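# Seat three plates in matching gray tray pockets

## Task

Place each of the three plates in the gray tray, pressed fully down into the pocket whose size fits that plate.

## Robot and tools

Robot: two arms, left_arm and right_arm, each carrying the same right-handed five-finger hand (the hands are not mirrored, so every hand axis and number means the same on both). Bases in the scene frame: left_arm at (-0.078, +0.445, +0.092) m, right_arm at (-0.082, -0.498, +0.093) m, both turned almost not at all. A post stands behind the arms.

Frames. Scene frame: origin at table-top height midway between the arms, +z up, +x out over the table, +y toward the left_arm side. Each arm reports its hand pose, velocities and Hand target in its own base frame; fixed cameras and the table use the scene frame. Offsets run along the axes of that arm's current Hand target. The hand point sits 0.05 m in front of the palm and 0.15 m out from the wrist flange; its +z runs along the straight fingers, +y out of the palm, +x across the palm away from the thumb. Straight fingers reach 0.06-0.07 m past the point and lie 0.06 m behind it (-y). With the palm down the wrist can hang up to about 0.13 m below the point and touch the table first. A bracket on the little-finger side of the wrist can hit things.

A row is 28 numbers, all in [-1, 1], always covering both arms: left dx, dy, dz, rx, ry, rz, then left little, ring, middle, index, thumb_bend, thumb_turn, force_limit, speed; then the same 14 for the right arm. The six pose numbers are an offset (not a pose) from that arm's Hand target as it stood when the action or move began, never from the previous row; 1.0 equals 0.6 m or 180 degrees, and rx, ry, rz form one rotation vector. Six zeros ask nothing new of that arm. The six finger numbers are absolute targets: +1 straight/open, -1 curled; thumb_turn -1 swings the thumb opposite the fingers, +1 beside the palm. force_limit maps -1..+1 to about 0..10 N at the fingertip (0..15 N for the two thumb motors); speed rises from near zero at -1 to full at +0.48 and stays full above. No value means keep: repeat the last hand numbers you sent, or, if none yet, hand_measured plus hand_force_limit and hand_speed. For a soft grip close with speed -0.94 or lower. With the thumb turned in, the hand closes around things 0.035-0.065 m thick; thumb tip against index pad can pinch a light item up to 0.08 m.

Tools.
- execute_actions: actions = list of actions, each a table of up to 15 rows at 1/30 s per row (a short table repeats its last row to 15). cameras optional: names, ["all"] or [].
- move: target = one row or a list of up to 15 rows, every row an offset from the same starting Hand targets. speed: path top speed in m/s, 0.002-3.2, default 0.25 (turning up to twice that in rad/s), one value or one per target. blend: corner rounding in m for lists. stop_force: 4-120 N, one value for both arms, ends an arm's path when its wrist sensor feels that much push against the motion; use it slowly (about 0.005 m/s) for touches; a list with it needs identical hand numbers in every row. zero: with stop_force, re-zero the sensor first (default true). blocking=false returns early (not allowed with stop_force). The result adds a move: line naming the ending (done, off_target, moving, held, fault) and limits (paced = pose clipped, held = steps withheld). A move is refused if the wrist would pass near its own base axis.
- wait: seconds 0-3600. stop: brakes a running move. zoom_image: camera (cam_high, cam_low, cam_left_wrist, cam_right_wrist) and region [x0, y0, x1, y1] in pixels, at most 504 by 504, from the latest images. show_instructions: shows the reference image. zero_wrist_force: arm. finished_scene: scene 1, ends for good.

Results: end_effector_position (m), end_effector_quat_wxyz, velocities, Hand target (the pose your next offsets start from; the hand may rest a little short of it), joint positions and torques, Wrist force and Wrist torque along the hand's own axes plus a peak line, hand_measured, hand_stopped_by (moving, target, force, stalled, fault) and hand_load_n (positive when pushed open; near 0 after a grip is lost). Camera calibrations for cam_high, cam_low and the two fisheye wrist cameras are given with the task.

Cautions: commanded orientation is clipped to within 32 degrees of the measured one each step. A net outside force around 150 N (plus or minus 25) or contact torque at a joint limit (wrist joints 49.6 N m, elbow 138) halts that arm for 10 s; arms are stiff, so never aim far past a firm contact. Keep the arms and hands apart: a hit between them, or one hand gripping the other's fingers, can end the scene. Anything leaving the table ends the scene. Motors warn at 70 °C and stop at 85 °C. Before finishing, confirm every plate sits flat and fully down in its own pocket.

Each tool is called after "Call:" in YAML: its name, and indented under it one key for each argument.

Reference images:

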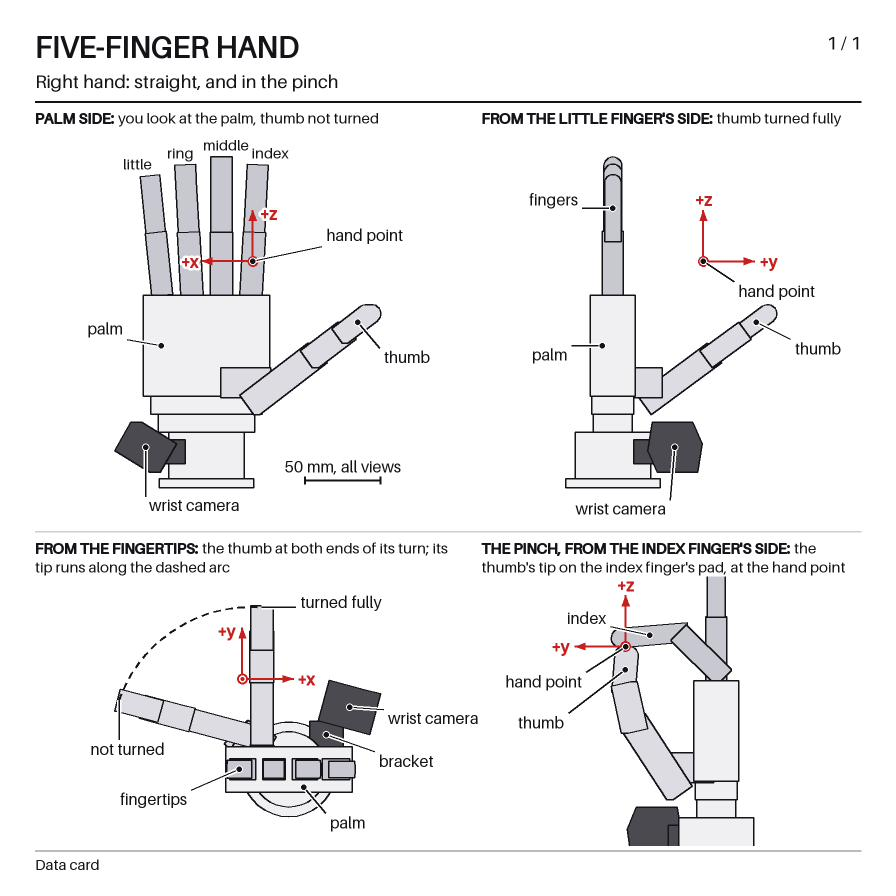

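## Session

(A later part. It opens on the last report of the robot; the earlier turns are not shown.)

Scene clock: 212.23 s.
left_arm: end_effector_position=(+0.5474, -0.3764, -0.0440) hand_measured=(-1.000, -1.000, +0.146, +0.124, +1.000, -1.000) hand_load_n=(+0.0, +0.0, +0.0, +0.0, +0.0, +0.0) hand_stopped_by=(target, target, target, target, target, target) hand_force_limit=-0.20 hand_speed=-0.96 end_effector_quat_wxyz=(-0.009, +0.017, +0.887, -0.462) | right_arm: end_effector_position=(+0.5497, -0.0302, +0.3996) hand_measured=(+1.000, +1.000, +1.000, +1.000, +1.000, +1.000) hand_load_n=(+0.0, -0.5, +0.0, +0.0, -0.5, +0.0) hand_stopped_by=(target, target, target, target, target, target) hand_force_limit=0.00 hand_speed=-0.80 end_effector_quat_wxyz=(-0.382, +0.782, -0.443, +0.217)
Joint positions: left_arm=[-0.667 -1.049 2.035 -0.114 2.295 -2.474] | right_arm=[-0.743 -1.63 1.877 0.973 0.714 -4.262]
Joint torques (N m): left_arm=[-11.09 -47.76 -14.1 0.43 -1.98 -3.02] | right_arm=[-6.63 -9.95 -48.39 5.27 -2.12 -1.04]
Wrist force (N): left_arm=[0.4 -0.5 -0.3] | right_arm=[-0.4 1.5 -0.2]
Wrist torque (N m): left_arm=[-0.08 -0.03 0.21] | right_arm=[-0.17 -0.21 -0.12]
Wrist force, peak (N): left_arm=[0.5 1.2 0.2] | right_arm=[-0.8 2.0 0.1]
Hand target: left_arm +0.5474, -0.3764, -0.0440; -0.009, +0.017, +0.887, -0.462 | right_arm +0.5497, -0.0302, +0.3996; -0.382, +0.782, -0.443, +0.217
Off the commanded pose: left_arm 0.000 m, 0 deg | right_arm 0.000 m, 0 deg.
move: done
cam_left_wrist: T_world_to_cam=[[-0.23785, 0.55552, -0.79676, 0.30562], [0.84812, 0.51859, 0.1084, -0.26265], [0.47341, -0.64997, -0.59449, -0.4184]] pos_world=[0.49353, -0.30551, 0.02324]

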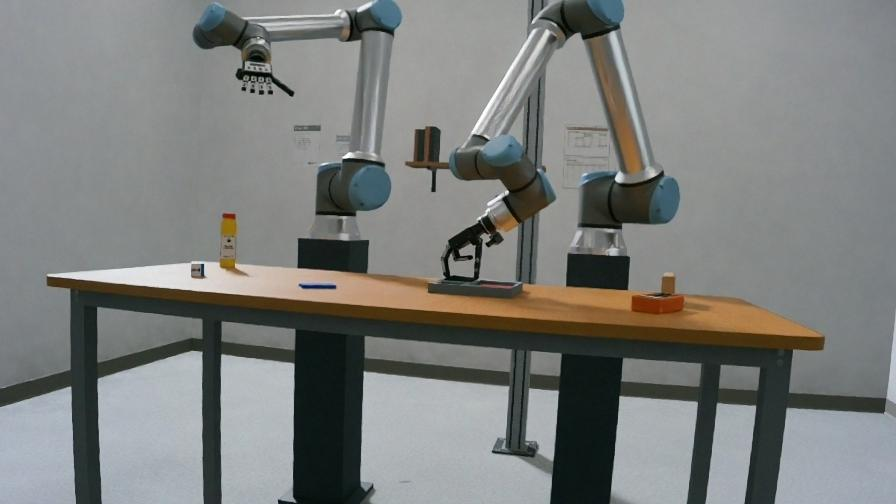

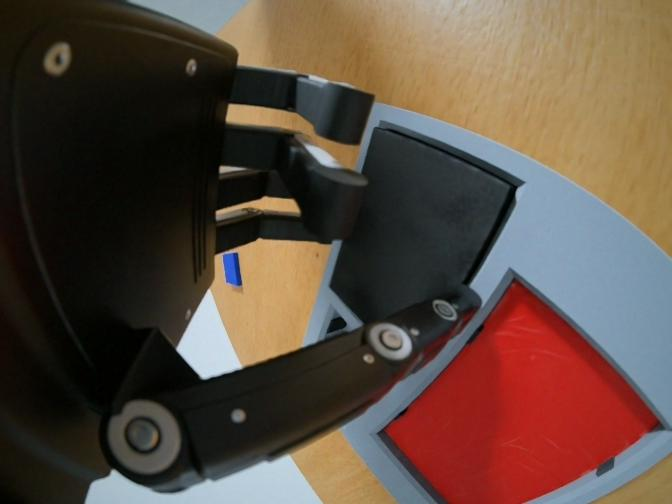

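Call:
move:
  target:
    - [0,0,0,0,0,0,-1,-1,0.4,0.4,1,-1,-0.2,-0.8,0,0,0,0,0,0,1,1,1,1,1,1,0,-0.8]
    - [0,-0.1229,-0.0860,0,0,0,-1,-1,0.4,0.4,1,-1,-0.2,-0.8,0,0,0,0,0,0,1,1,1,1,1,1,0,-0.8]
  speed: 0.08
  cameras: ["cam_high","cam_low","cam_left_wrist"]

Call:
zoom_image:
  camera: "cam_high"
  region: [455, 115, 535, 185]

Call:
zoom_image:
  camera: "cam_left_wrist"
  region: [380, 80, 672, 430]

Call:
zoom_image:
  camera: "cam_low"
  region: [420, 260, 530, 310]

Scene clock: 216.33 s.
left_arm: end_effector_position=(+0.5473, -0.3764, +0.0459) hand_measured=(-1.000, -1.000, +0.400, +0.400, +1.000, -1.000) hand_load_n=(+0.0, +0.0, +0.0, +0.0, +0.0, +0.0) hand_stopped_by=(target, target, target, target, target, target) hand_force_limit=-0.20 hand_speed=-0.80 end_effector_quat_wxyz=(-0.009, +0.017, +0.887, -0.462) | right_arm: end_effector_position=(+0.5497, -0.0302, +0.3996) hand_measured=(+1.000, +1.000, +1.000, +1.000, +1.000, +1.000) hand_load_n=(+0.0, +0.0, +0.0, +0.0, +0.0, +0.0) hand_stopped_by=(target, target, target, target, target, target) hand_force_limit=0.00 hand_speed=-0.80 end_effector_quat_wxyz=(-0.382, +0.782, -0.443, +0.217)
Joint positions: left_arm=[-0.667 -1.178 2.006 0.043 2.295 -2.475] | right_arm=[-0.743 -1.63 1.877 0.973 0.714 -4.262]
Joint torques (N m): left_arm=[-5.94 -81.55 -35.99 3.9 -1.65 2.17] | right_arm=[-7.75 -10.86 -48.05 5.07 -2.36 -1.04]
Wrist force (N): left_arm=[0.6 0.2 -0.3] | right_arm=[-0.5 1.5 -0.3]
Wrist torque (N m): left_arm=[0.02 -0.07 0.26] | right_arm=[-0.16 -0.19 -0.14]
Wrist force, peak (N): left_arm=[0.3 0.3 -1.0] | right_arm=[-0.9 1.9 -0.1]
Hand target: left_arm +0.5474, -0.3763, +0.0460; -0.009, +0.017, +0.887, -0.462 | right_arm +0.5497, -0.0302, +0.3996; -0.382, +0.782, -0.443, +0.217
Off the commanded pose: left_arm 0.000 m, 0 deg | right_arm 0.000 m, 0 deg.
move: done
cam_left_wrist: T_world_to_cam=[[-0.23789, 0.55559, -0.7967, 0.37721], [0.84817, 0.51853, 0.10834, -0.2724], [0.4733, -0.64996, -0.59459, -0.36478]] pos_world=[0.49343, -0.30541, 0.11314]

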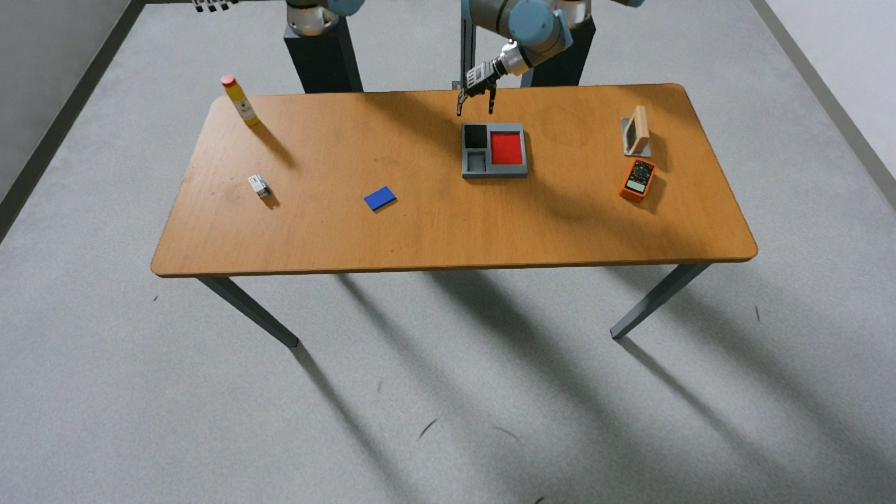

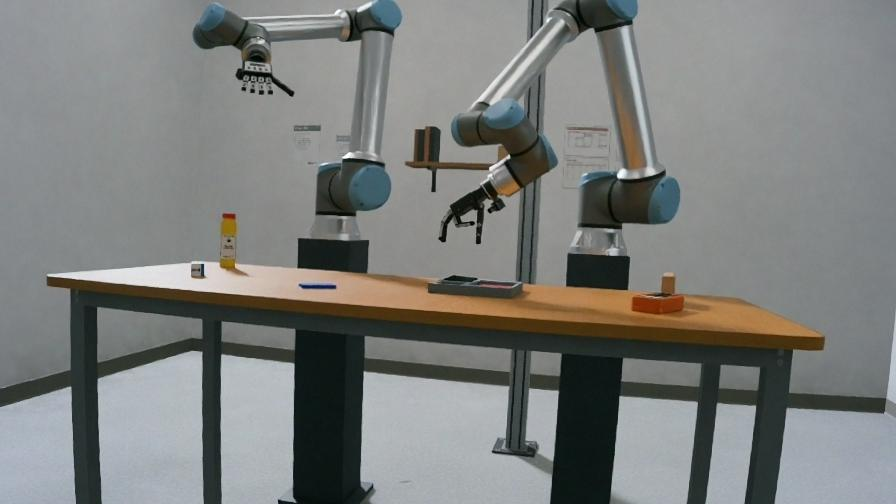

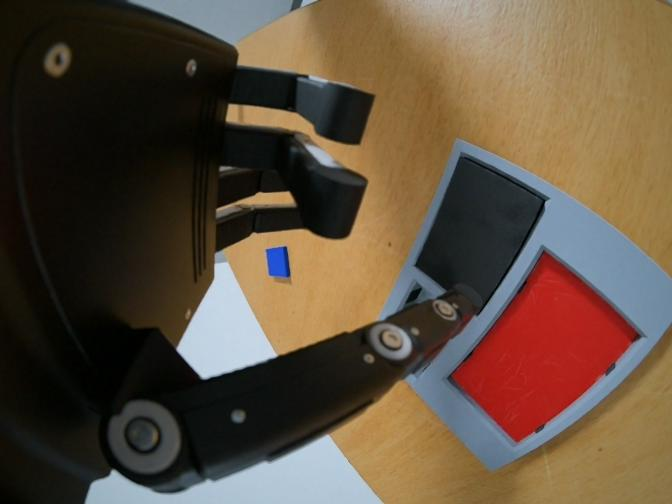

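Scaled by 6.300 from the camera's image (finer frame: 1280x720).

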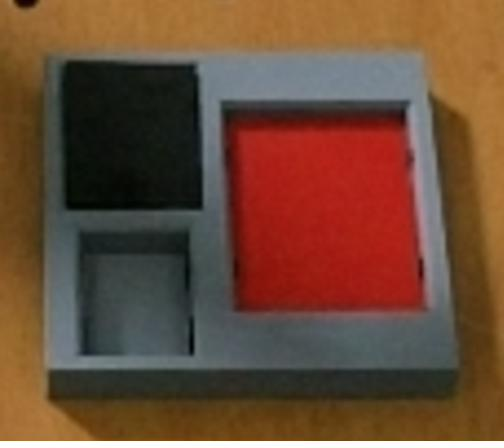

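Scaled by 1.440 from the camera's image (finer frame: 960x720).

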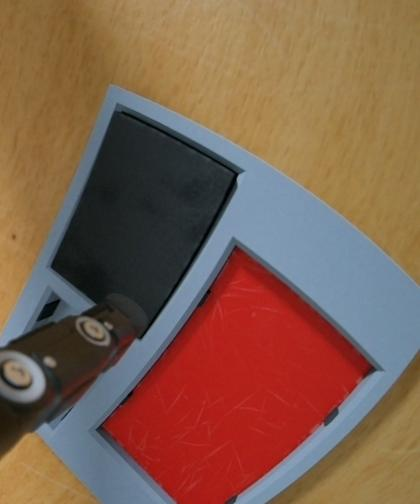

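Scaled by 4.582 from the camera's image (finer frame: 1280x720).

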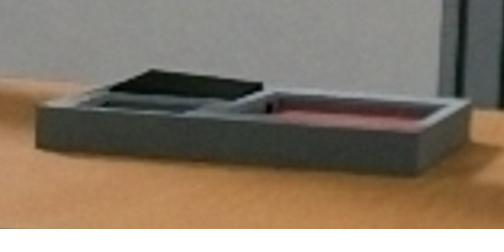

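Call:
move:
  target:
    - [-0.0052,0.0755,0.1422,0,0,0,-1,-1,1,1,1,-1,-0.2,-0.8,0,0,0,0,0,0,1,1,1,1,1,1,0,-0.8]
  speed: 0.08
  cameras: ["cam_high","cam_low","cam_left_wrist"]

Call:
zoom_image:
  camera: "cam_left_wrist"
  region: [330, 80, 672, 430]

Call:
zoom_image:
  camera: "cam_low"
  region: [420, 240, 530, 310]

Scene clock: 220.70 s.
left_arm: end_effector_position=(+0.5488, -0.4204, -0.0400) hand_measured=(-1.000, -1.000, +1.000, +1.000, +1.000, -1.000) hand_load_n=(+0.0, +0.0, +0.0, +0.0, +0.0, +0.0) hand_stopped_by=(target, target, target, target, target, target) hand_force_limit=-0.20 hand_speed=-0.80 end_effector_quat_wxyz=(-0.009, +0.017, +0.887, -0.462) | right_arm: end_effector_position=(+0.5497, -0.0302, +0.3996) hand_measured=(+1.000, +1.000, +1.000, +1.000, +1.000, +1.000) hand_load_n=(+0.0, +0.0, +0.0, +0.0, +0.0, -0.5) hand_stopped_by=(target, target, target, target, target, target) hand_force_limit=0.00 hand_speed=-0.80 end_effector_quat_wxyz=(-0.382, +0.782, -0.443, +0.217)
Joint positions: left_arm=[-0.728 -1.045 2.002 -0.125 2.255 -2.535] | right_arm=[-0.743 -1.63 1.877 0.973 0.714 -4.262]
Joint torques (N m): left_arm=[-11.34 -46.15 -31.78 -0.11 -2.18 -2.79] | right_arm=[-7.75 -10.57 -47.57 4.9 -2.11 -0.87]
Wrist force (N): left_arm=[0.4 -0.1 -0.3] | right_arm=[-0.6 1.3 -0.2]
Wrist torque (N m): left_arm=[-0.03 -0.04 0.22] | right_arm=[-0.21 -0.18 -0.14]
Wrist force, peak (N): left_arm=[0.5 -0.1 -1.3] | right_arm=[-1.1 1.8 0.1]
Hand target: left_arm +0.5488, -0.4204, -0.0400; -0.009, +0.017, +0.887, -0.462 | right_arm +0.5497, -0.0302, +0.3996; -0.382, +0.782, -0.443, +0.217
Off the commanded pose: left_arm 0.000 m, 0 deg | right_arm 0.000 m, 0 deg.
move: done
cam_left_wrist: T_world_to_cam=[[-0.23785, 0.55552, -0.79676, 0.33353], [0.84812, 0.51859, 0.1084, -0.24151], [0.47341, -0.64997, -0.59449, -0.44522]] pos_world=[0.49493, -0.34941, 0.02724]

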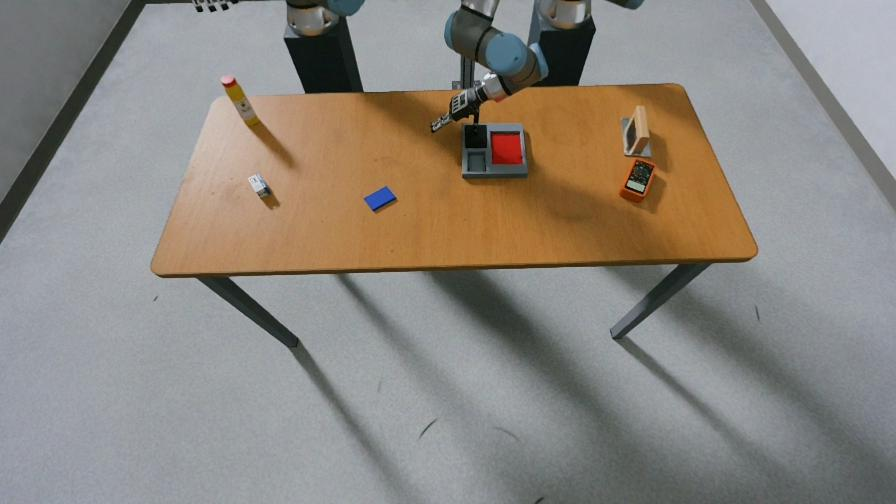

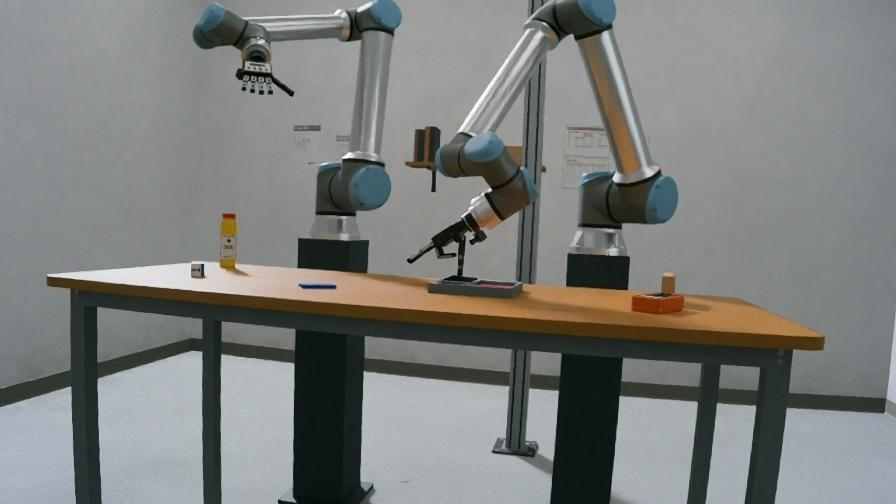

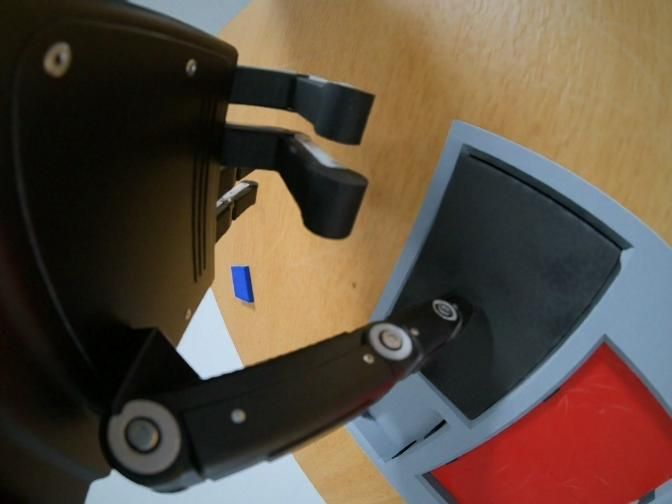

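Scaled by 1.440 from the camera's image (finer frame: 960x720).

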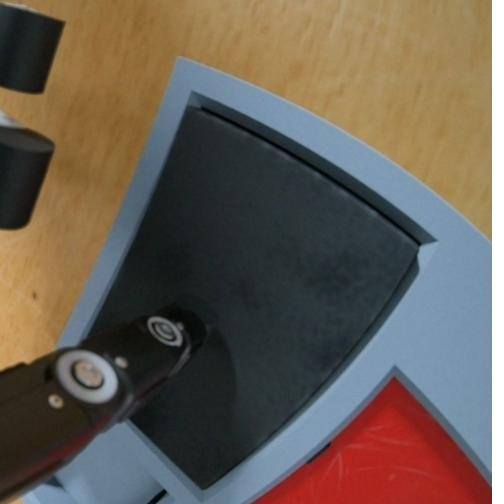

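Scaled by 4.582 from the camera's image (finer frame: 1280x720).

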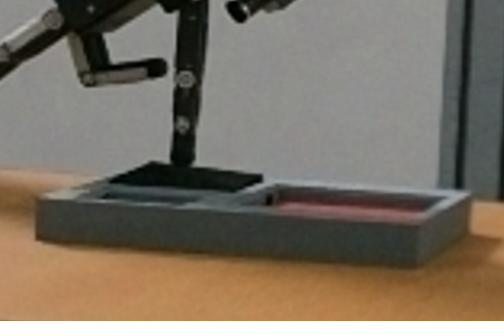

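Call:
move:
  target:
    - [0,0.0300,0.0210,0,0,0,-1,-1,1,1,1,-1,-0.2,-0.8,0,0,0,0,0,0,1,1,1,1,1,1,0,-0.8]
  speed: 0.006
  stop_force: 8
  cameras: ["cam_high","cam_low","cam_left_wrist"]

Call:
zoom_image:
  camera: "cam_left_wrist"
  region: [330, 80, 672, 430]

Call:
zoom_image:
  camera: "cam_low"
  region: [420, 240, 530, 310]

Scene clock: 226.80 s.
left_arm: end_effector_position=(+0.5488, -0.4204, -0.0586) hand_measured=(-1.000, -1.000, +1.000, +1.000, +1.000, -1.000) hand_load_n=(+0.0, +0.0, +0.0, +0.0, +0.0, +0.0) hand_stopped_by=(target, target, target, target, target, target) hand_force_limit=-0.20 hand_speed=-0.80 end_effector_quat_wxyz=(-0.009, +0.017, +0.887, -0.462) | right_arm: end_effector_position=(+0.5497, -0.0302, +0.3996) hand_measured=(+1.000, +1.000, +1.000, +1.000, +1.000, +1.000) hand_load_n=(+0.0, +0.0, +0.0, -0.5, +0.0, +0.0) hand_stopped_by=(target, target, target, target, target, target) hand_force_limit=0.00 hand_speed=-0.80 end_effector_quat_wxyz=(-0.382, +0.782, -0.443, +0.217)
Joint positions: left_arm=[-0.728 -1.017 2.005 -0.156 2.255 -2.535] | right_arm=[-0.743 -1.63 1.877 0.973 0.714 -4.262]
Joint torques (N m): left_arm=[-11.38 -82.47 -15.57 4.06 -2.22 -2.26] | right_arm=[-6.7 -9.75 -47.4 4.76 -2.31 -0.79]
Wrist force (N): left_arm=[0.3 -6.9 -6.0] | right_arm=[-0.8 1.4 0.1]
Wrist torque (N m): left_arm=[-0.47 0.00 0.19] | right_arm=[-0.21 -0.17 -0.15]
Wrist force, peak (N): left_arm=[-0.3 -10.8 -8.4] | right_arm=[-0.8 1.8 0.2]
Hand target: left_arm +0.5488, -0.4204, -0.0586; -0.009, +0.017, +0.887, -0.462 (not the last commanded pose) | right_arm +0.5497, -0.0302, +0.3996; -0.382, +0.782, -0.443, +0.217
Off the commanded pose: left_arm 0.003 m, 0 deg | right_arm 0.000 m, 0 deg.
move: contact (left_arm)
cam_left_wrist: T_world_to_cam=[[-0.23785, 0.55552, -0.79676, 0.31868], [0.84812, 0.51859, 0.1084, -0.23943], [0.47341, -0.64997, -0.59449, -0.4564]] pos_world=[0.49493, -0.34952, 0.00854]

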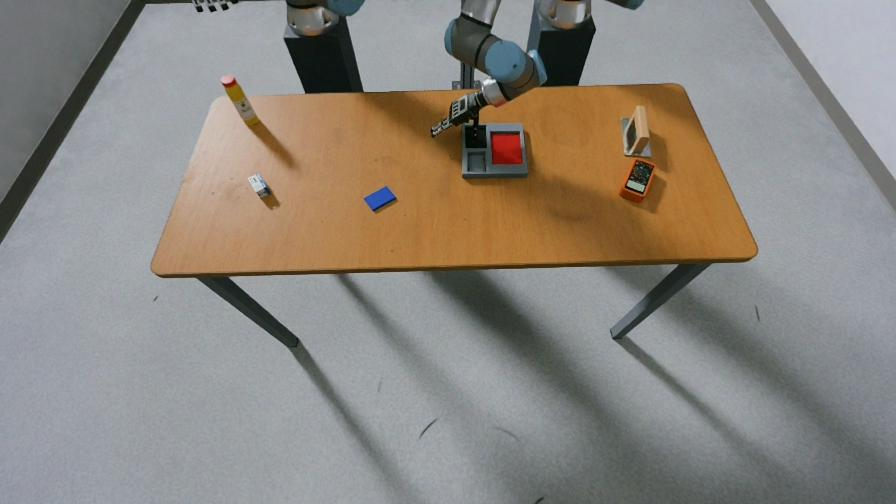

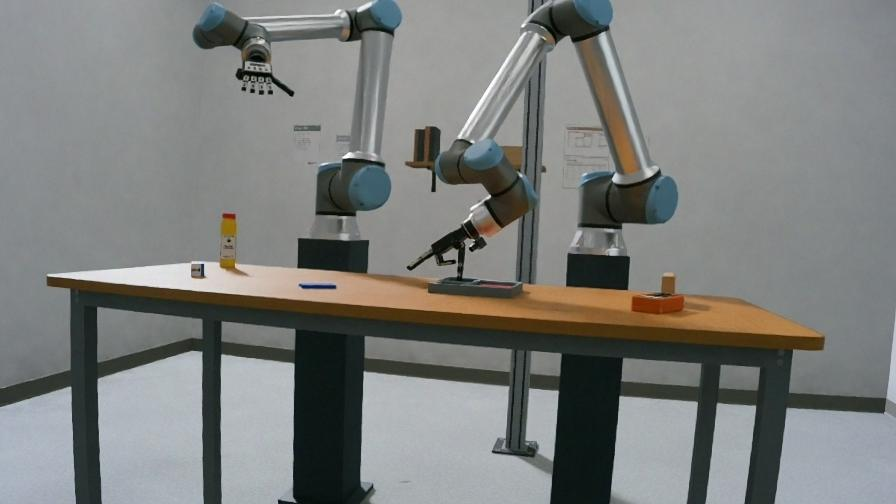

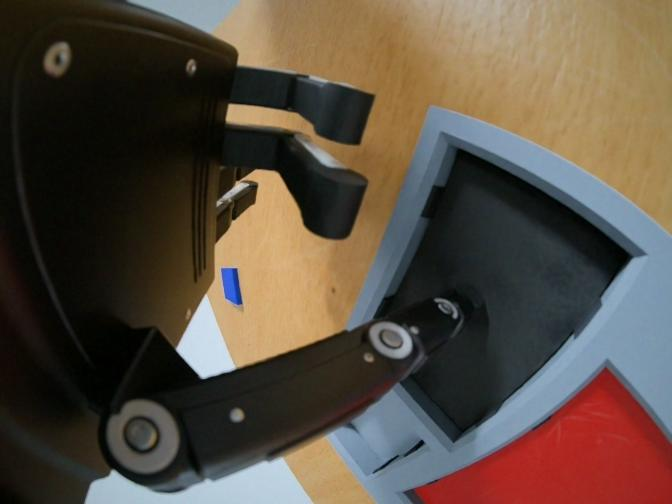

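Scaled by 1.440 from the camera's image (finer frame: 960x720).

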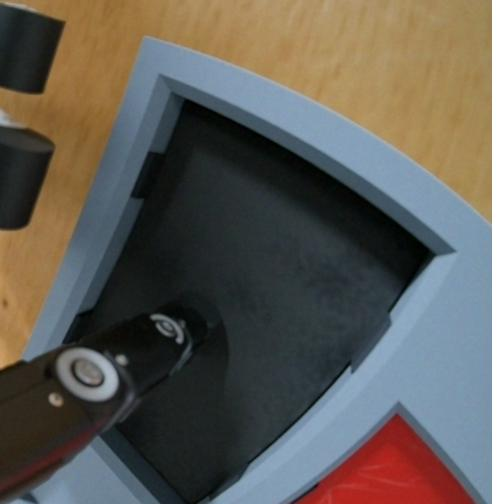

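Scaled by 4.582 from the camera's image (finer frame: 1280x720).

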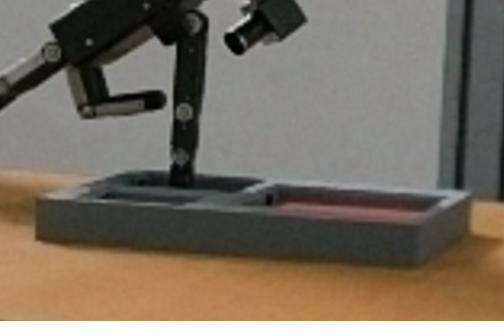

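Call:
move:
  target:
    - [0,0.0055,0.0038,0,0,0,-1,-1,1,1,1,-1,-0.2,-0.8,0,0,0,0,0,0,1,1,1,1,1,1,0,-0.8]
  speed: 0.004
  stop_force: 16
  zero: false

Scene clock: 229.30 s.
left_arm: end_effector_position=(+0.5489, -0.4205, -0.0590) hand_measured=(-1.000, -1.000, +1.000, +1.000, +1.000, -1.000) hand_load_n=(+0.0, +0.5, +0.0, +0.0, +0.0, +0.0) hand_stopped_by=(target, target, target, target, target, target) hand_force_limit=-0.20 hand_speed=-0.80 end_effector_quat_wxyz=(-0.009, +0.017, +0.887, -0.462) | right_arm: end_effector_position=(+0.5497, -0.0302, +0.3996) hand_measured=(+1.000, +1.000, +1.000, +1.000, +1.000, +1.000) hand_load_n=(+0.0, +0.0, +0.0, +0.0, +0.0, +0.0) hand_stopped_by=(target, target, target, target, target, target) hand_force_limit=0.00 hand_speed=-0.80 end_effector_quat_wxyz=(-0.382, +0.782, -0.443, +0.217)
Joint positions: left_arm=[-0.728 -1.016 2.005 -0.157 2.255 -2.535] | right_arm=[-0.743 -1.63 1.877 0.973 0.714 -4.262]
Joint torques (N m): left_arm=[-10.24 -78.39 -16.96 4.21 -2.01 -2.2] | right_arm=[-5.47 -9.9 -48.32 4.94 -2.09 -0.76]
Wrist force (N): left_arm=[-0.6 -12.4 -10.5] | right_arm=[-0.8 1.2 0.2]
Wrist torque (N m): left_arm=[-0.89 0.13 0.11] | right_arm=[-0.23 -0.18 -0.15]
Wrist force, peak (N): left_arm=[-0.6 -15.5 -12.1] | right_arm=[-1.0 1.8 0.2]
Hand target: left_arm +0.5489, -0.4205, -0.0589; -0.009, +0.017, +0.887, -0.462 (not the last commanded pose) | right_arm +0.5497, -0.0302, +0.3996; -0.382, +0.782, -0.443, +0.217
Off the commanded pose: left_arm 0.004 m, 0 deg | right_arm 0.000 m, 0 deg.
move: contact (left_arm)

Call:
move:
  target:
    - [0,-0.0547,-0.0382,0,0,0,-1,-1,1,1,1,-1,-0.2,-0.8,0,0,0,0,0,0,1,1,1,1,1,1,0,-0.8]
    - [-0.0788,0.0385,-0.1712,0,0,0,-1,-1,1,1,1,-1,-0.2,-0.8,0,0,0,0,0,0,1,1,1,1,1,1,0,-0.8]
  speed: 0.08
  cameras: ["cam_high","cam_left_wrist"]

Call:
zoom_image:
  camera: "cam_left_wrist"
  region: [270, 50, 672, 504]

Call:
zoom_image:
  camera: "cam_high"
  region: [455, 115, 535, 185]

Call:
move:
  target:
    - [0,0.0573,0.0402,0,0,0,-1,-1,1,1,1,-1,-0.2,-0.8,0,0,0,0,0,0,1,1,1,1,1,1,0,-0.8]
  speed: 0.01
  stop_force: 13
  cameras: ["cam_left_wrist"]

Scene clock: 234.23 s.
left_arm: end_effector_position=(+0.5998, -0.3250, -0.0190) hand_measured=(-1.000, -1.000, +1.000, +1.000, +1.000, -1.000) hand_load_n=(+0.0, +0.0, +0.0, +0.0, +0.0, +0.5) hand_stopped_by=(target, target, target, target, target, target) hand_force_limit=-0.20 hand_speed=-0.80 end_effector_quat_wxyz=(-0.009, +0.017, +0.887, -0.462) | right_arm: end_effector_position=(+0.5497, -0.0302, +0.3996) hand_measured=(+1.000, +1.000, +1.000, +1.000, +1.000, +1.000) hand_load_n=(+0.0, +0.0, +0.0, +0.0, +0.0, +0.0) hand_stopped_by=(target, target, target, target, target, target) hand_force_limit=0.00 hand_speed=-0.80 end_effector_quat_wxyz=(-0.382, +0.782, -0.443, +0.217)
Joint positions: left_arm=[-0.536 -1.026 1.943 0.055 2.375 -2.329] | right_arm=[-0.743 -1.63 1.877 0.973 0.714 -4.262]
Joint torques (N m): left_arm=[12.01 -51.09 -33.21 4.5 3.72 2.96] | right_arm=[-5.64 -9.85 -47.04 4.77 -2.02 -0.63]
Wrist force (N): left_arm=[0.1 0.3 -0.2] | right_arm=[-0.8 1.5 0.3]
Wrist torque (N m): left_arm=[0.03 0.01 0.00] | right_arm=[-0.19 -0.18 -0.14]
Wrist force, peak (N): left_arm=[-0.3 -13.1 -10.6] | right_arm=[-1.2 1.6 0.2]
Hand target: left_arm +0.5999, -0.3249, -0.0190; -0.009, +0.017, +0.887, -0.462 | right_arm +0.5497, -0.0302, +0.3996; -0.382, +0.782, -0.443, +0.217
Off the commanded pose: left_arm 0.000 m, 0 deg | right_arm 0.000 m, 0 deg.
move: done
cam_left_wrist: T_world_to_cam=[[-0.23766, 0.55541, -0.79689, 0.30927], [0.84812, 0.51858, 0.10849, -0.33652], [0.47351, -0.65007, -0.5943, -0.39496]] pos_world=[0.54593, -0.25401, 0.04824]

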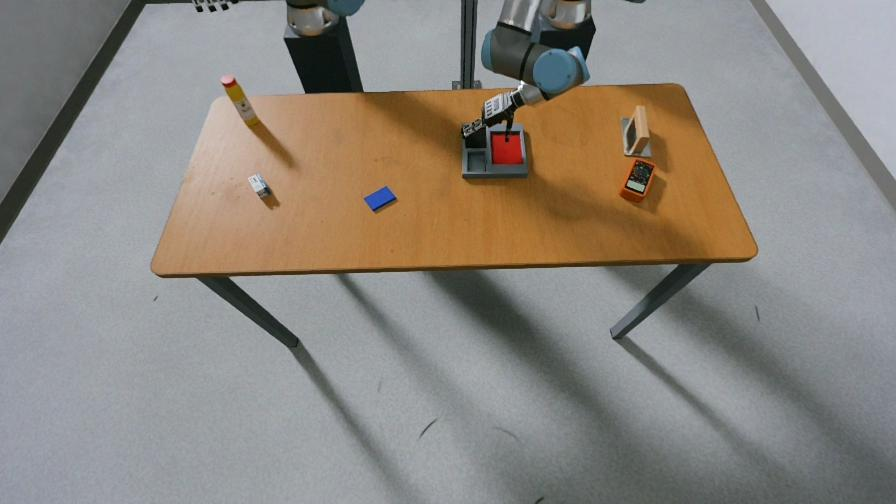

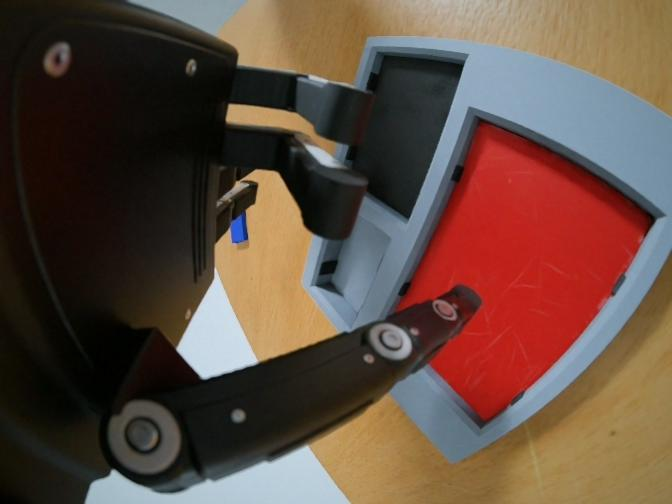

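Scaled by 1.110 from the camera's image (finer frame: 960x720).

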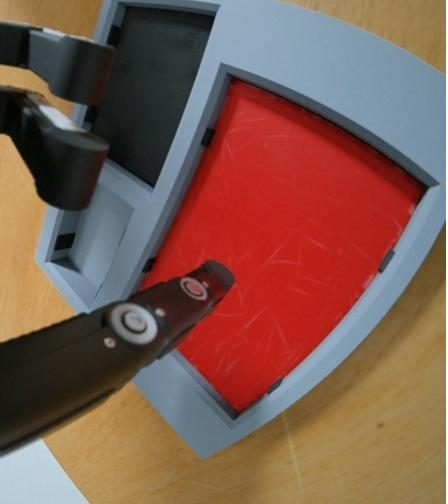

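Scaled by 6.300 from the camera's image (finer frame: 1280x720).

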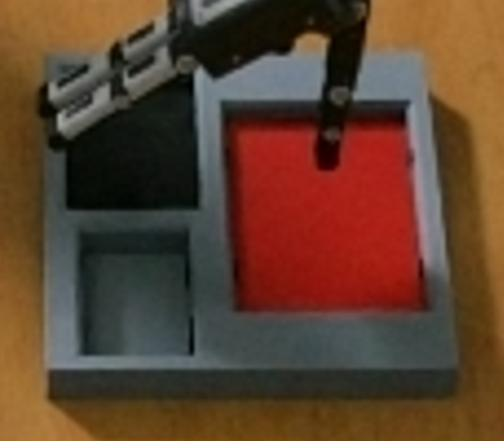

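Scene clock: 239.33 s.
left_arm: end_effector_position=(+0.5999, -0.3250, -0.0579) hand_measured=(-1.000, -1.000, +1.000, +1.000, +1.000, -1.000) hand_load_n=(+0.0, +0.5, +0.0, +0.0, +0.0, +0.0) hand_stopped_by=(target, target, target, target, target, target) hand_force_limit=-0.20 hand_speed=-0.80 end_effector_quat_wxyz=(-0.009, +0.017, +0.887, -0.462) | right_arm: end_effector_position=(+0.5497, -0.0302, +0.3996) hand_measured=(+1.000, +1.000, +1.000, +1.000, +1.000, +1.000) hand_load_n=(+0.0, +0.0, +0.0, +0.0, +0.0, +0.0) hand_stopped_by=(target, target, target, target, target, target) hand_force_limit=0.00 hand_speed=-0.80 end_effector_quat_wxyz=(-0.382, +0.782, -0.443, +0.217)
Joint positions: left_arm=[-0.536 -0.97 1.948 -0.007 2.375 -2.329] | right_arm=[-0.743 -1.63 1.877 0.973 0.714 -4.262]
Joint torques (N m): left_arm=[-8.17 -84.16 -16.34 4.48 -1.12 -1.98] | right_arm=[-5.93 -8.46 -48.09 4.87 -2.27 -0.75]
Wrist force (N): left_arm=[-0.7 -10.4 -8.0] | right_arm=[-0.8 1.6 0.0]
Wrist torque (N m): left_arm=[-0.74 0.12 -0.08] | right_arm=[-0.16 -0.17 -0.14]
Wrist force, peak (N): left_arm=[-0.5 -16.4 -12.7] | right_arm=[-0.7 1.9 -0.1]
Hand target: left_arm +0.5999, -0.3250, -0.0579; -0.009, +0.017, +0.887, -0.462 (not the last commanded pose) | right_arm +0.5497, -0.0302, +0.3996; -0.382, +0.782, -0.443, +0.217
Off the commanded pose: left_arm 0.003 m, 0 deg | right_arm 0.000 m, 0 deg.
move: contact (left_arm)
cam_left_wrist: T_world_to_cam=[[-0.23766, 0.55541, -0.79689, 0.27835], [0.84812, 0.51858, 0.10849, -0.33233], [0.47351, -0.65007, -0.5943, -0.41819]] pos_world=[0.54603, -0.25411, 0.00934]

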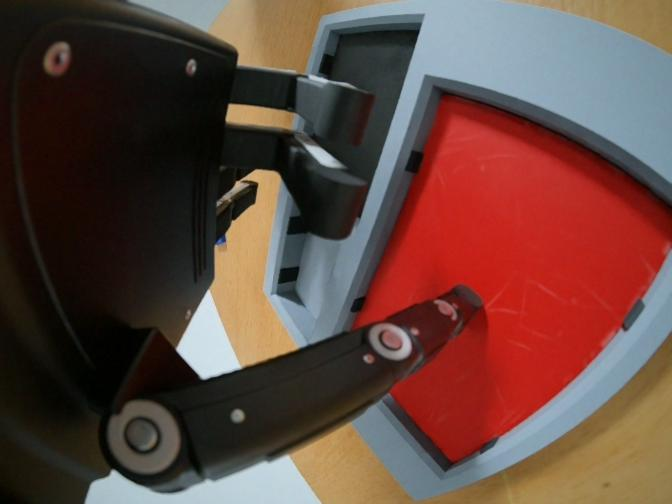

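Call:
move:
  target:
    - [0,-0.0683,-0.0478,0,0,0,-1,-1,1,1,1,-1,-0.2,-0.8,-0.1082,0.0327,0.4178,0,0,0,-1,-1,0.2,0.2,1,-1,-0.2,-0.6]
    - [0.1922,0.0372,-0.7795,0,0,0,-1,-1,1,1,1,-1,-0.2,-0.8,-0.2163,0.0653,0.8357,0,0,0,-1,-1,0.2,0.2,1,-1,-0.2,-0.6]
  speed: 0.2
  blend: 0.03
  cameras: ["all"]

Call:
zoom_image:
  camera: "cam_right_wrist"
  region: [330, 50, 672, 400]

Scene clock: 247.23 s.
left_arm: end_effector_position=(+0.4996, +0.0752, +0.1917) hand_measured=(-1.000, -1.000, +1.000, +1.000, +1.000, -1.000) hand_load_n=(+0.0, +0.0, +0.0, +0.0, +0.0, +0.0) hand_stopped_by=(target, target, target, target, target, target) hand_force_limit=-0.20 hand_speed=-0.80 end_effector_quat_wxyz=(-0.009, +0.017, +0.887, -0.462) | right_arm: end_effector_position=(+0.8019, +0.2717, +0.0604) hand_measured=(-1.000, -1.000, +0.200, +0.200, +1.000, -1.000) hand_load_n=(+0.0, +0.0, +0.0, +0.0, +0.0, +0.0) hand_stopped_by=(target, target, target, target, target, target) hand_force_limit=-0.20 hand_speed=-0.60 end_effector_quat_wxyz=(-0.382, +0.782, -0.443, +0.217)
Joint positions: left_arm=[0.175 -1.212 1.974 1.101 2.5 -1.21] | right_arm=[-0.027 -1.063 1.735 0.073 1.134 -3.514]
Joint torques (N m): left_arm=[10.13 -39.59 -35.41 6.02 -1.54 2.94] | right_arm=[10.46 -48.78 -42.25 -1.48 1.86 2.15]
Wrist force (N): left_arm=[0.5 -0.1 -0.6] | right_arm=[-0.7 1.4 -0.4]
Wrist torque (N m): left_arm=[-0.01 -0.04 0.05] | right_arm=[-0.08 -0.21 -0.45]
Wrist force, peak (N): left_arm=[-0.5 -10.7 -8.3] | right_arm=[-1.1 2.2 -0.4]
Hand target: left_arm +0.4996, +0.0753, +0.1917; -0.009, +0.017, +0.887, -0.462 | right_arm +0.8019, +0.2717, +0.0604; -0.382, +0.782, -0.443, +0.217
Off the commanded pose: left_arm 0.000 m, 0 deg | right_arm 0.000 m, 0 deg.
move: done
cam_left_wrist: T_world_to_cam=[[-0.2376, 0.55545, -0.79688, 0.23105], [0.84814, 0.51854, 0.10856, -0.48195], [0.47351, -0.65007, -0.5943, 0.03786]] pos_world=[0.44573, 0.14619, 0.25894]
cam_right_wrist: T_world_to_cam=[[-0.37089, -0.53523, -0.75892, 0.48535], [-0.8807, 0.46197, 0.10461, 0.57659], [0.29461, 0.70719, -0.64272, -0.27562]] pos_world=[0.76902, 0.18832, 0.13088]

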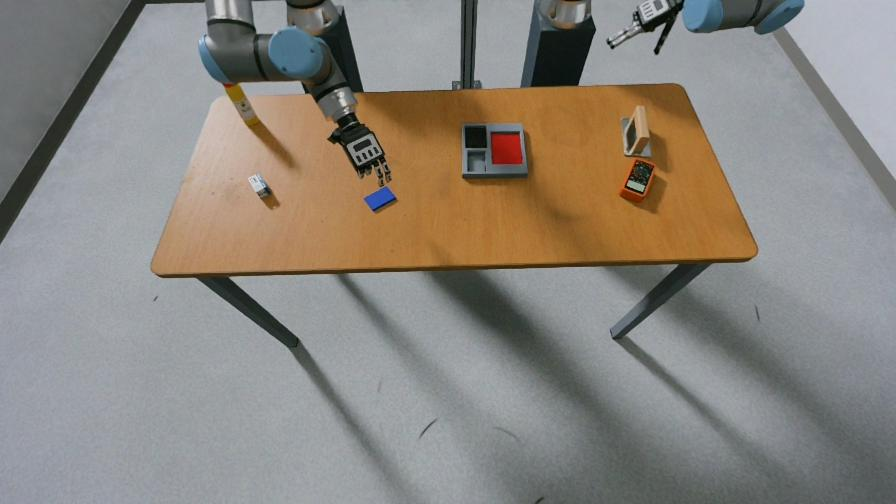

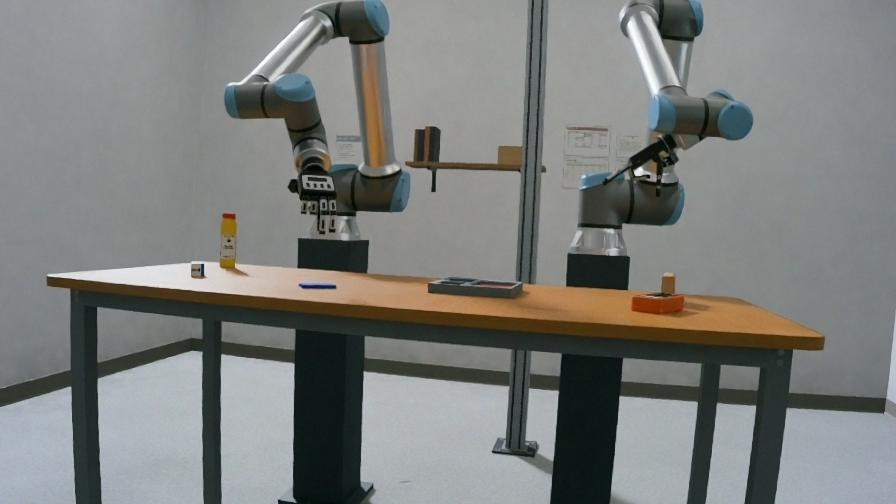

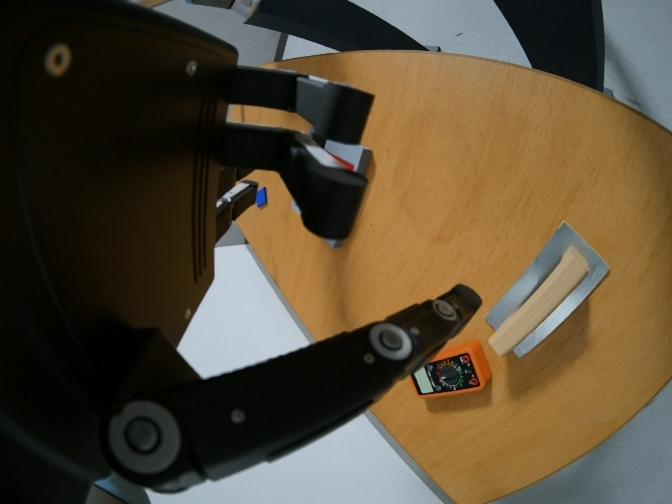

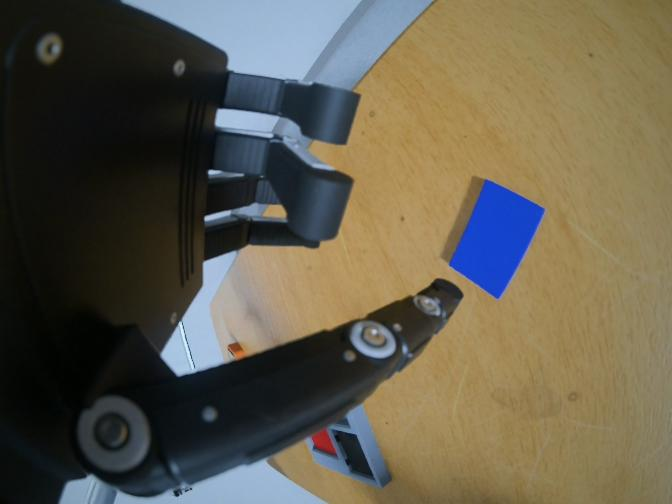

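Scaled by 1.440 from the camera's image (finer frame: 960x720).

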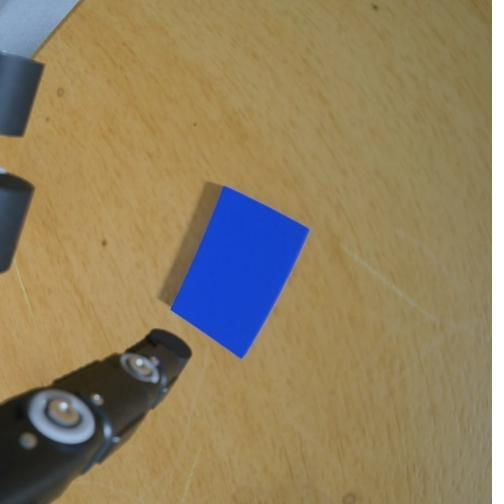

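Call:
move:
  target:
    - [0,0,0,0,0,0,-1,-1,1,1,1,-1,-0.2,-0.8,0.0070,0.1730,0.1045,0,-0.0050,-0.0039,-1,-1,0.2,0.2,1,-1,-0.2,-0.6]
  speed: 0.1
  cameras: ["cam_high","cam_low","cam_right_wrist"]

Call:
zoom_image:
  camera: "cam_right_wrist"
  region: [200, 50, 600, 450]

Call:
zoom_image:
  camera: "cam_low"
  region: [270, 220, 370, 300]

Call:
zoom_image:
  camera: "cam_high"
  region: [340, 140, 420, 220]

Scene clock: 251.80 s.
left_arm: end_effector_position=(+0.4996, +0.0753, +0.1917) hand_measured=(-1.000, -1.000, +1.000, +1.000, +1.000, -1.000) hand_load_n=(+0.5, +0.0, +0.0, +0.0, +0.0, +0.0) hand_stopped_by=(target, target, target, target, target, target) hand_force_limit=-0.20 hand_speed=-0.80 end_effector_quat_wxyz=(-0.009, +0.017, +0.887, -0.462) | right_arm: end_effector_position=(+0.7918, +0.2607, -0.0599) hand_measured=(-1.000, -1.000, +0.200, +0.200, +1.000, -1.000) hand_load_n=(+0.0, +0.0, +0.0, +0.0, +0.0, +0.0) hand_stopped_by=(target, target, target, target, target, target) hand_force_limit=-0.20 hand_speed=-0.60 end_effector_quat_wxyz=(-0.384, +0.786, -0.435, +0.213)
Joint positions: left_arm=[0.175 -1.212 1.974 1.101 2.5 -1.21] | right_arm=[-0.048 -0.934 1.798 -0.105 1.104 -3.546]
Joint torques (N m): left_arm=[11.53 -39.94 -36.1 6.22 -1.27 2.94] | right_arm=[-12.41 -53.95 -11.34 -1.65 -2.84 -1.92]
Wrist force (N): left_arm=[0.2 -0.3 -0.2] | right_arm=[-0.8 1.9 0.0]
Wrist torque (N m): left_arm=[-0.06 0.00 0.02] | right_arm=[-0.07 -0.18 -0.10]
Wrist force, peak (N): left_arm=[0.9 -0.2 -0.6] | right_arm=[-0.5 2.4 -0.1]
Hand target: left_arm +0.4996, +0.0753, +0.1917; -0.009, +0.017, +0.887, -0.462 | right_arm +0.7918, +0.2607, -0.0600; -0.384, +0.786, -0.435, +0.213
Off the commanded pose: left_arm 0.000 m, 0 deg | right_arm 0.000 m, 0 deg.
move: done
cam_right_wrist: T_world_to_cam=[[-0.36012, -0.54252, -0.75894, 0.37775], [-0.88976, 0.44429, 0.10459, 0.59707], [0.28044, 0.71294, -0.64271, -0.33243]] pos_world=[0.76051, 0.17667, 0.01058]

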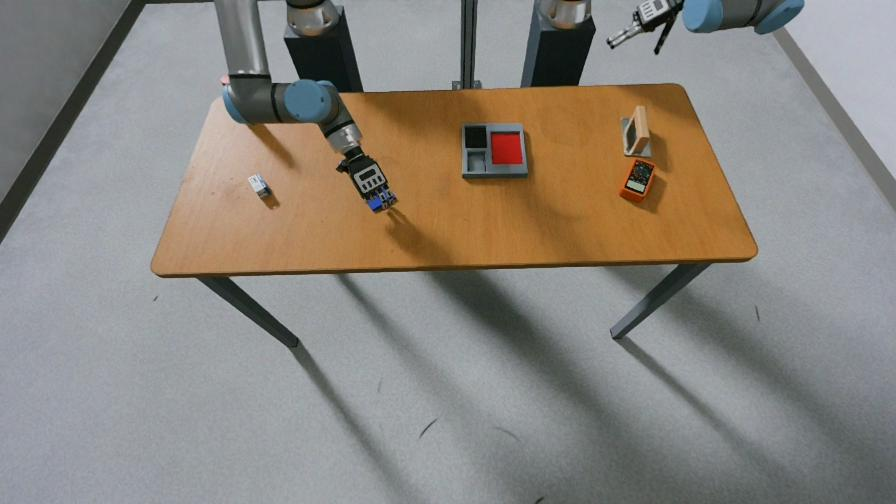

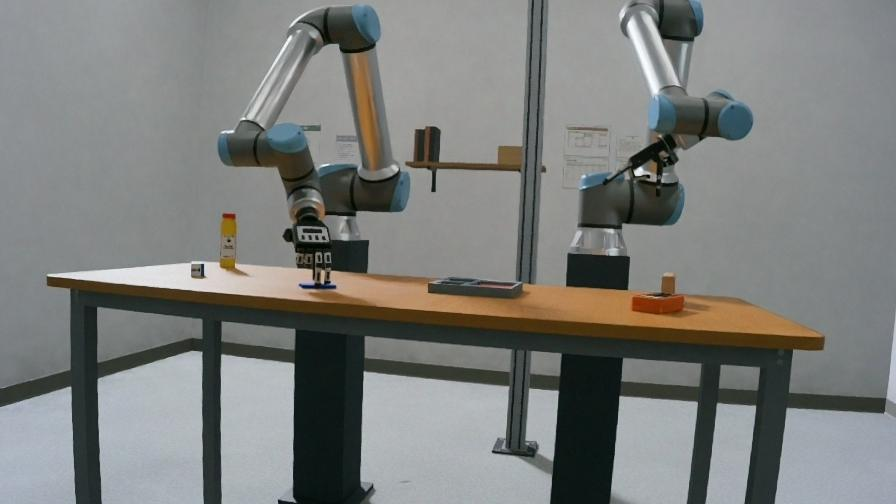

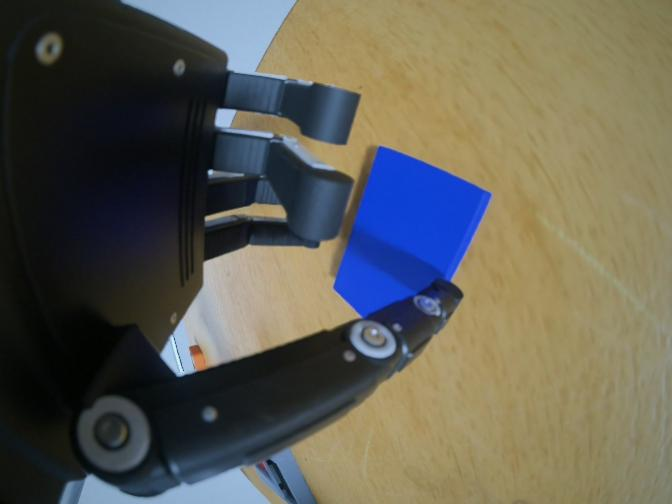

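Scaled by 1.260 from the camera's image (finer frame: 960x720).

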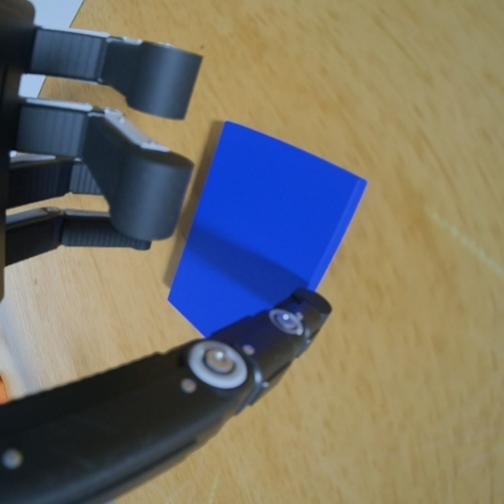

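Scaled by 5.040 from the camera's image (finer frame: 1280x720).

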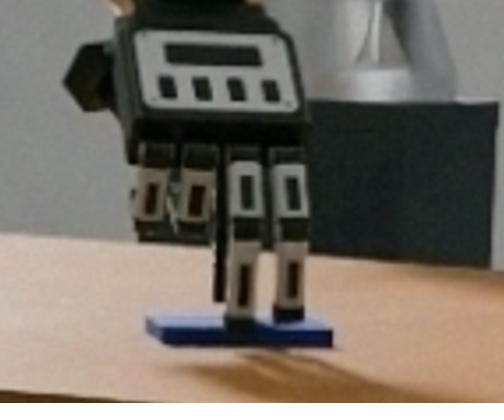

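Scaled by 6.300 from the camera's image (finer frame: 1280x720).

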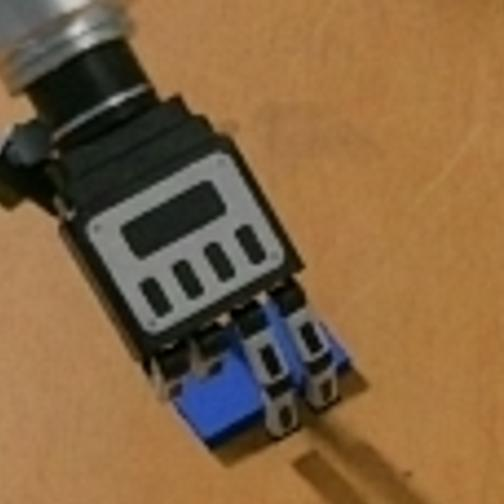

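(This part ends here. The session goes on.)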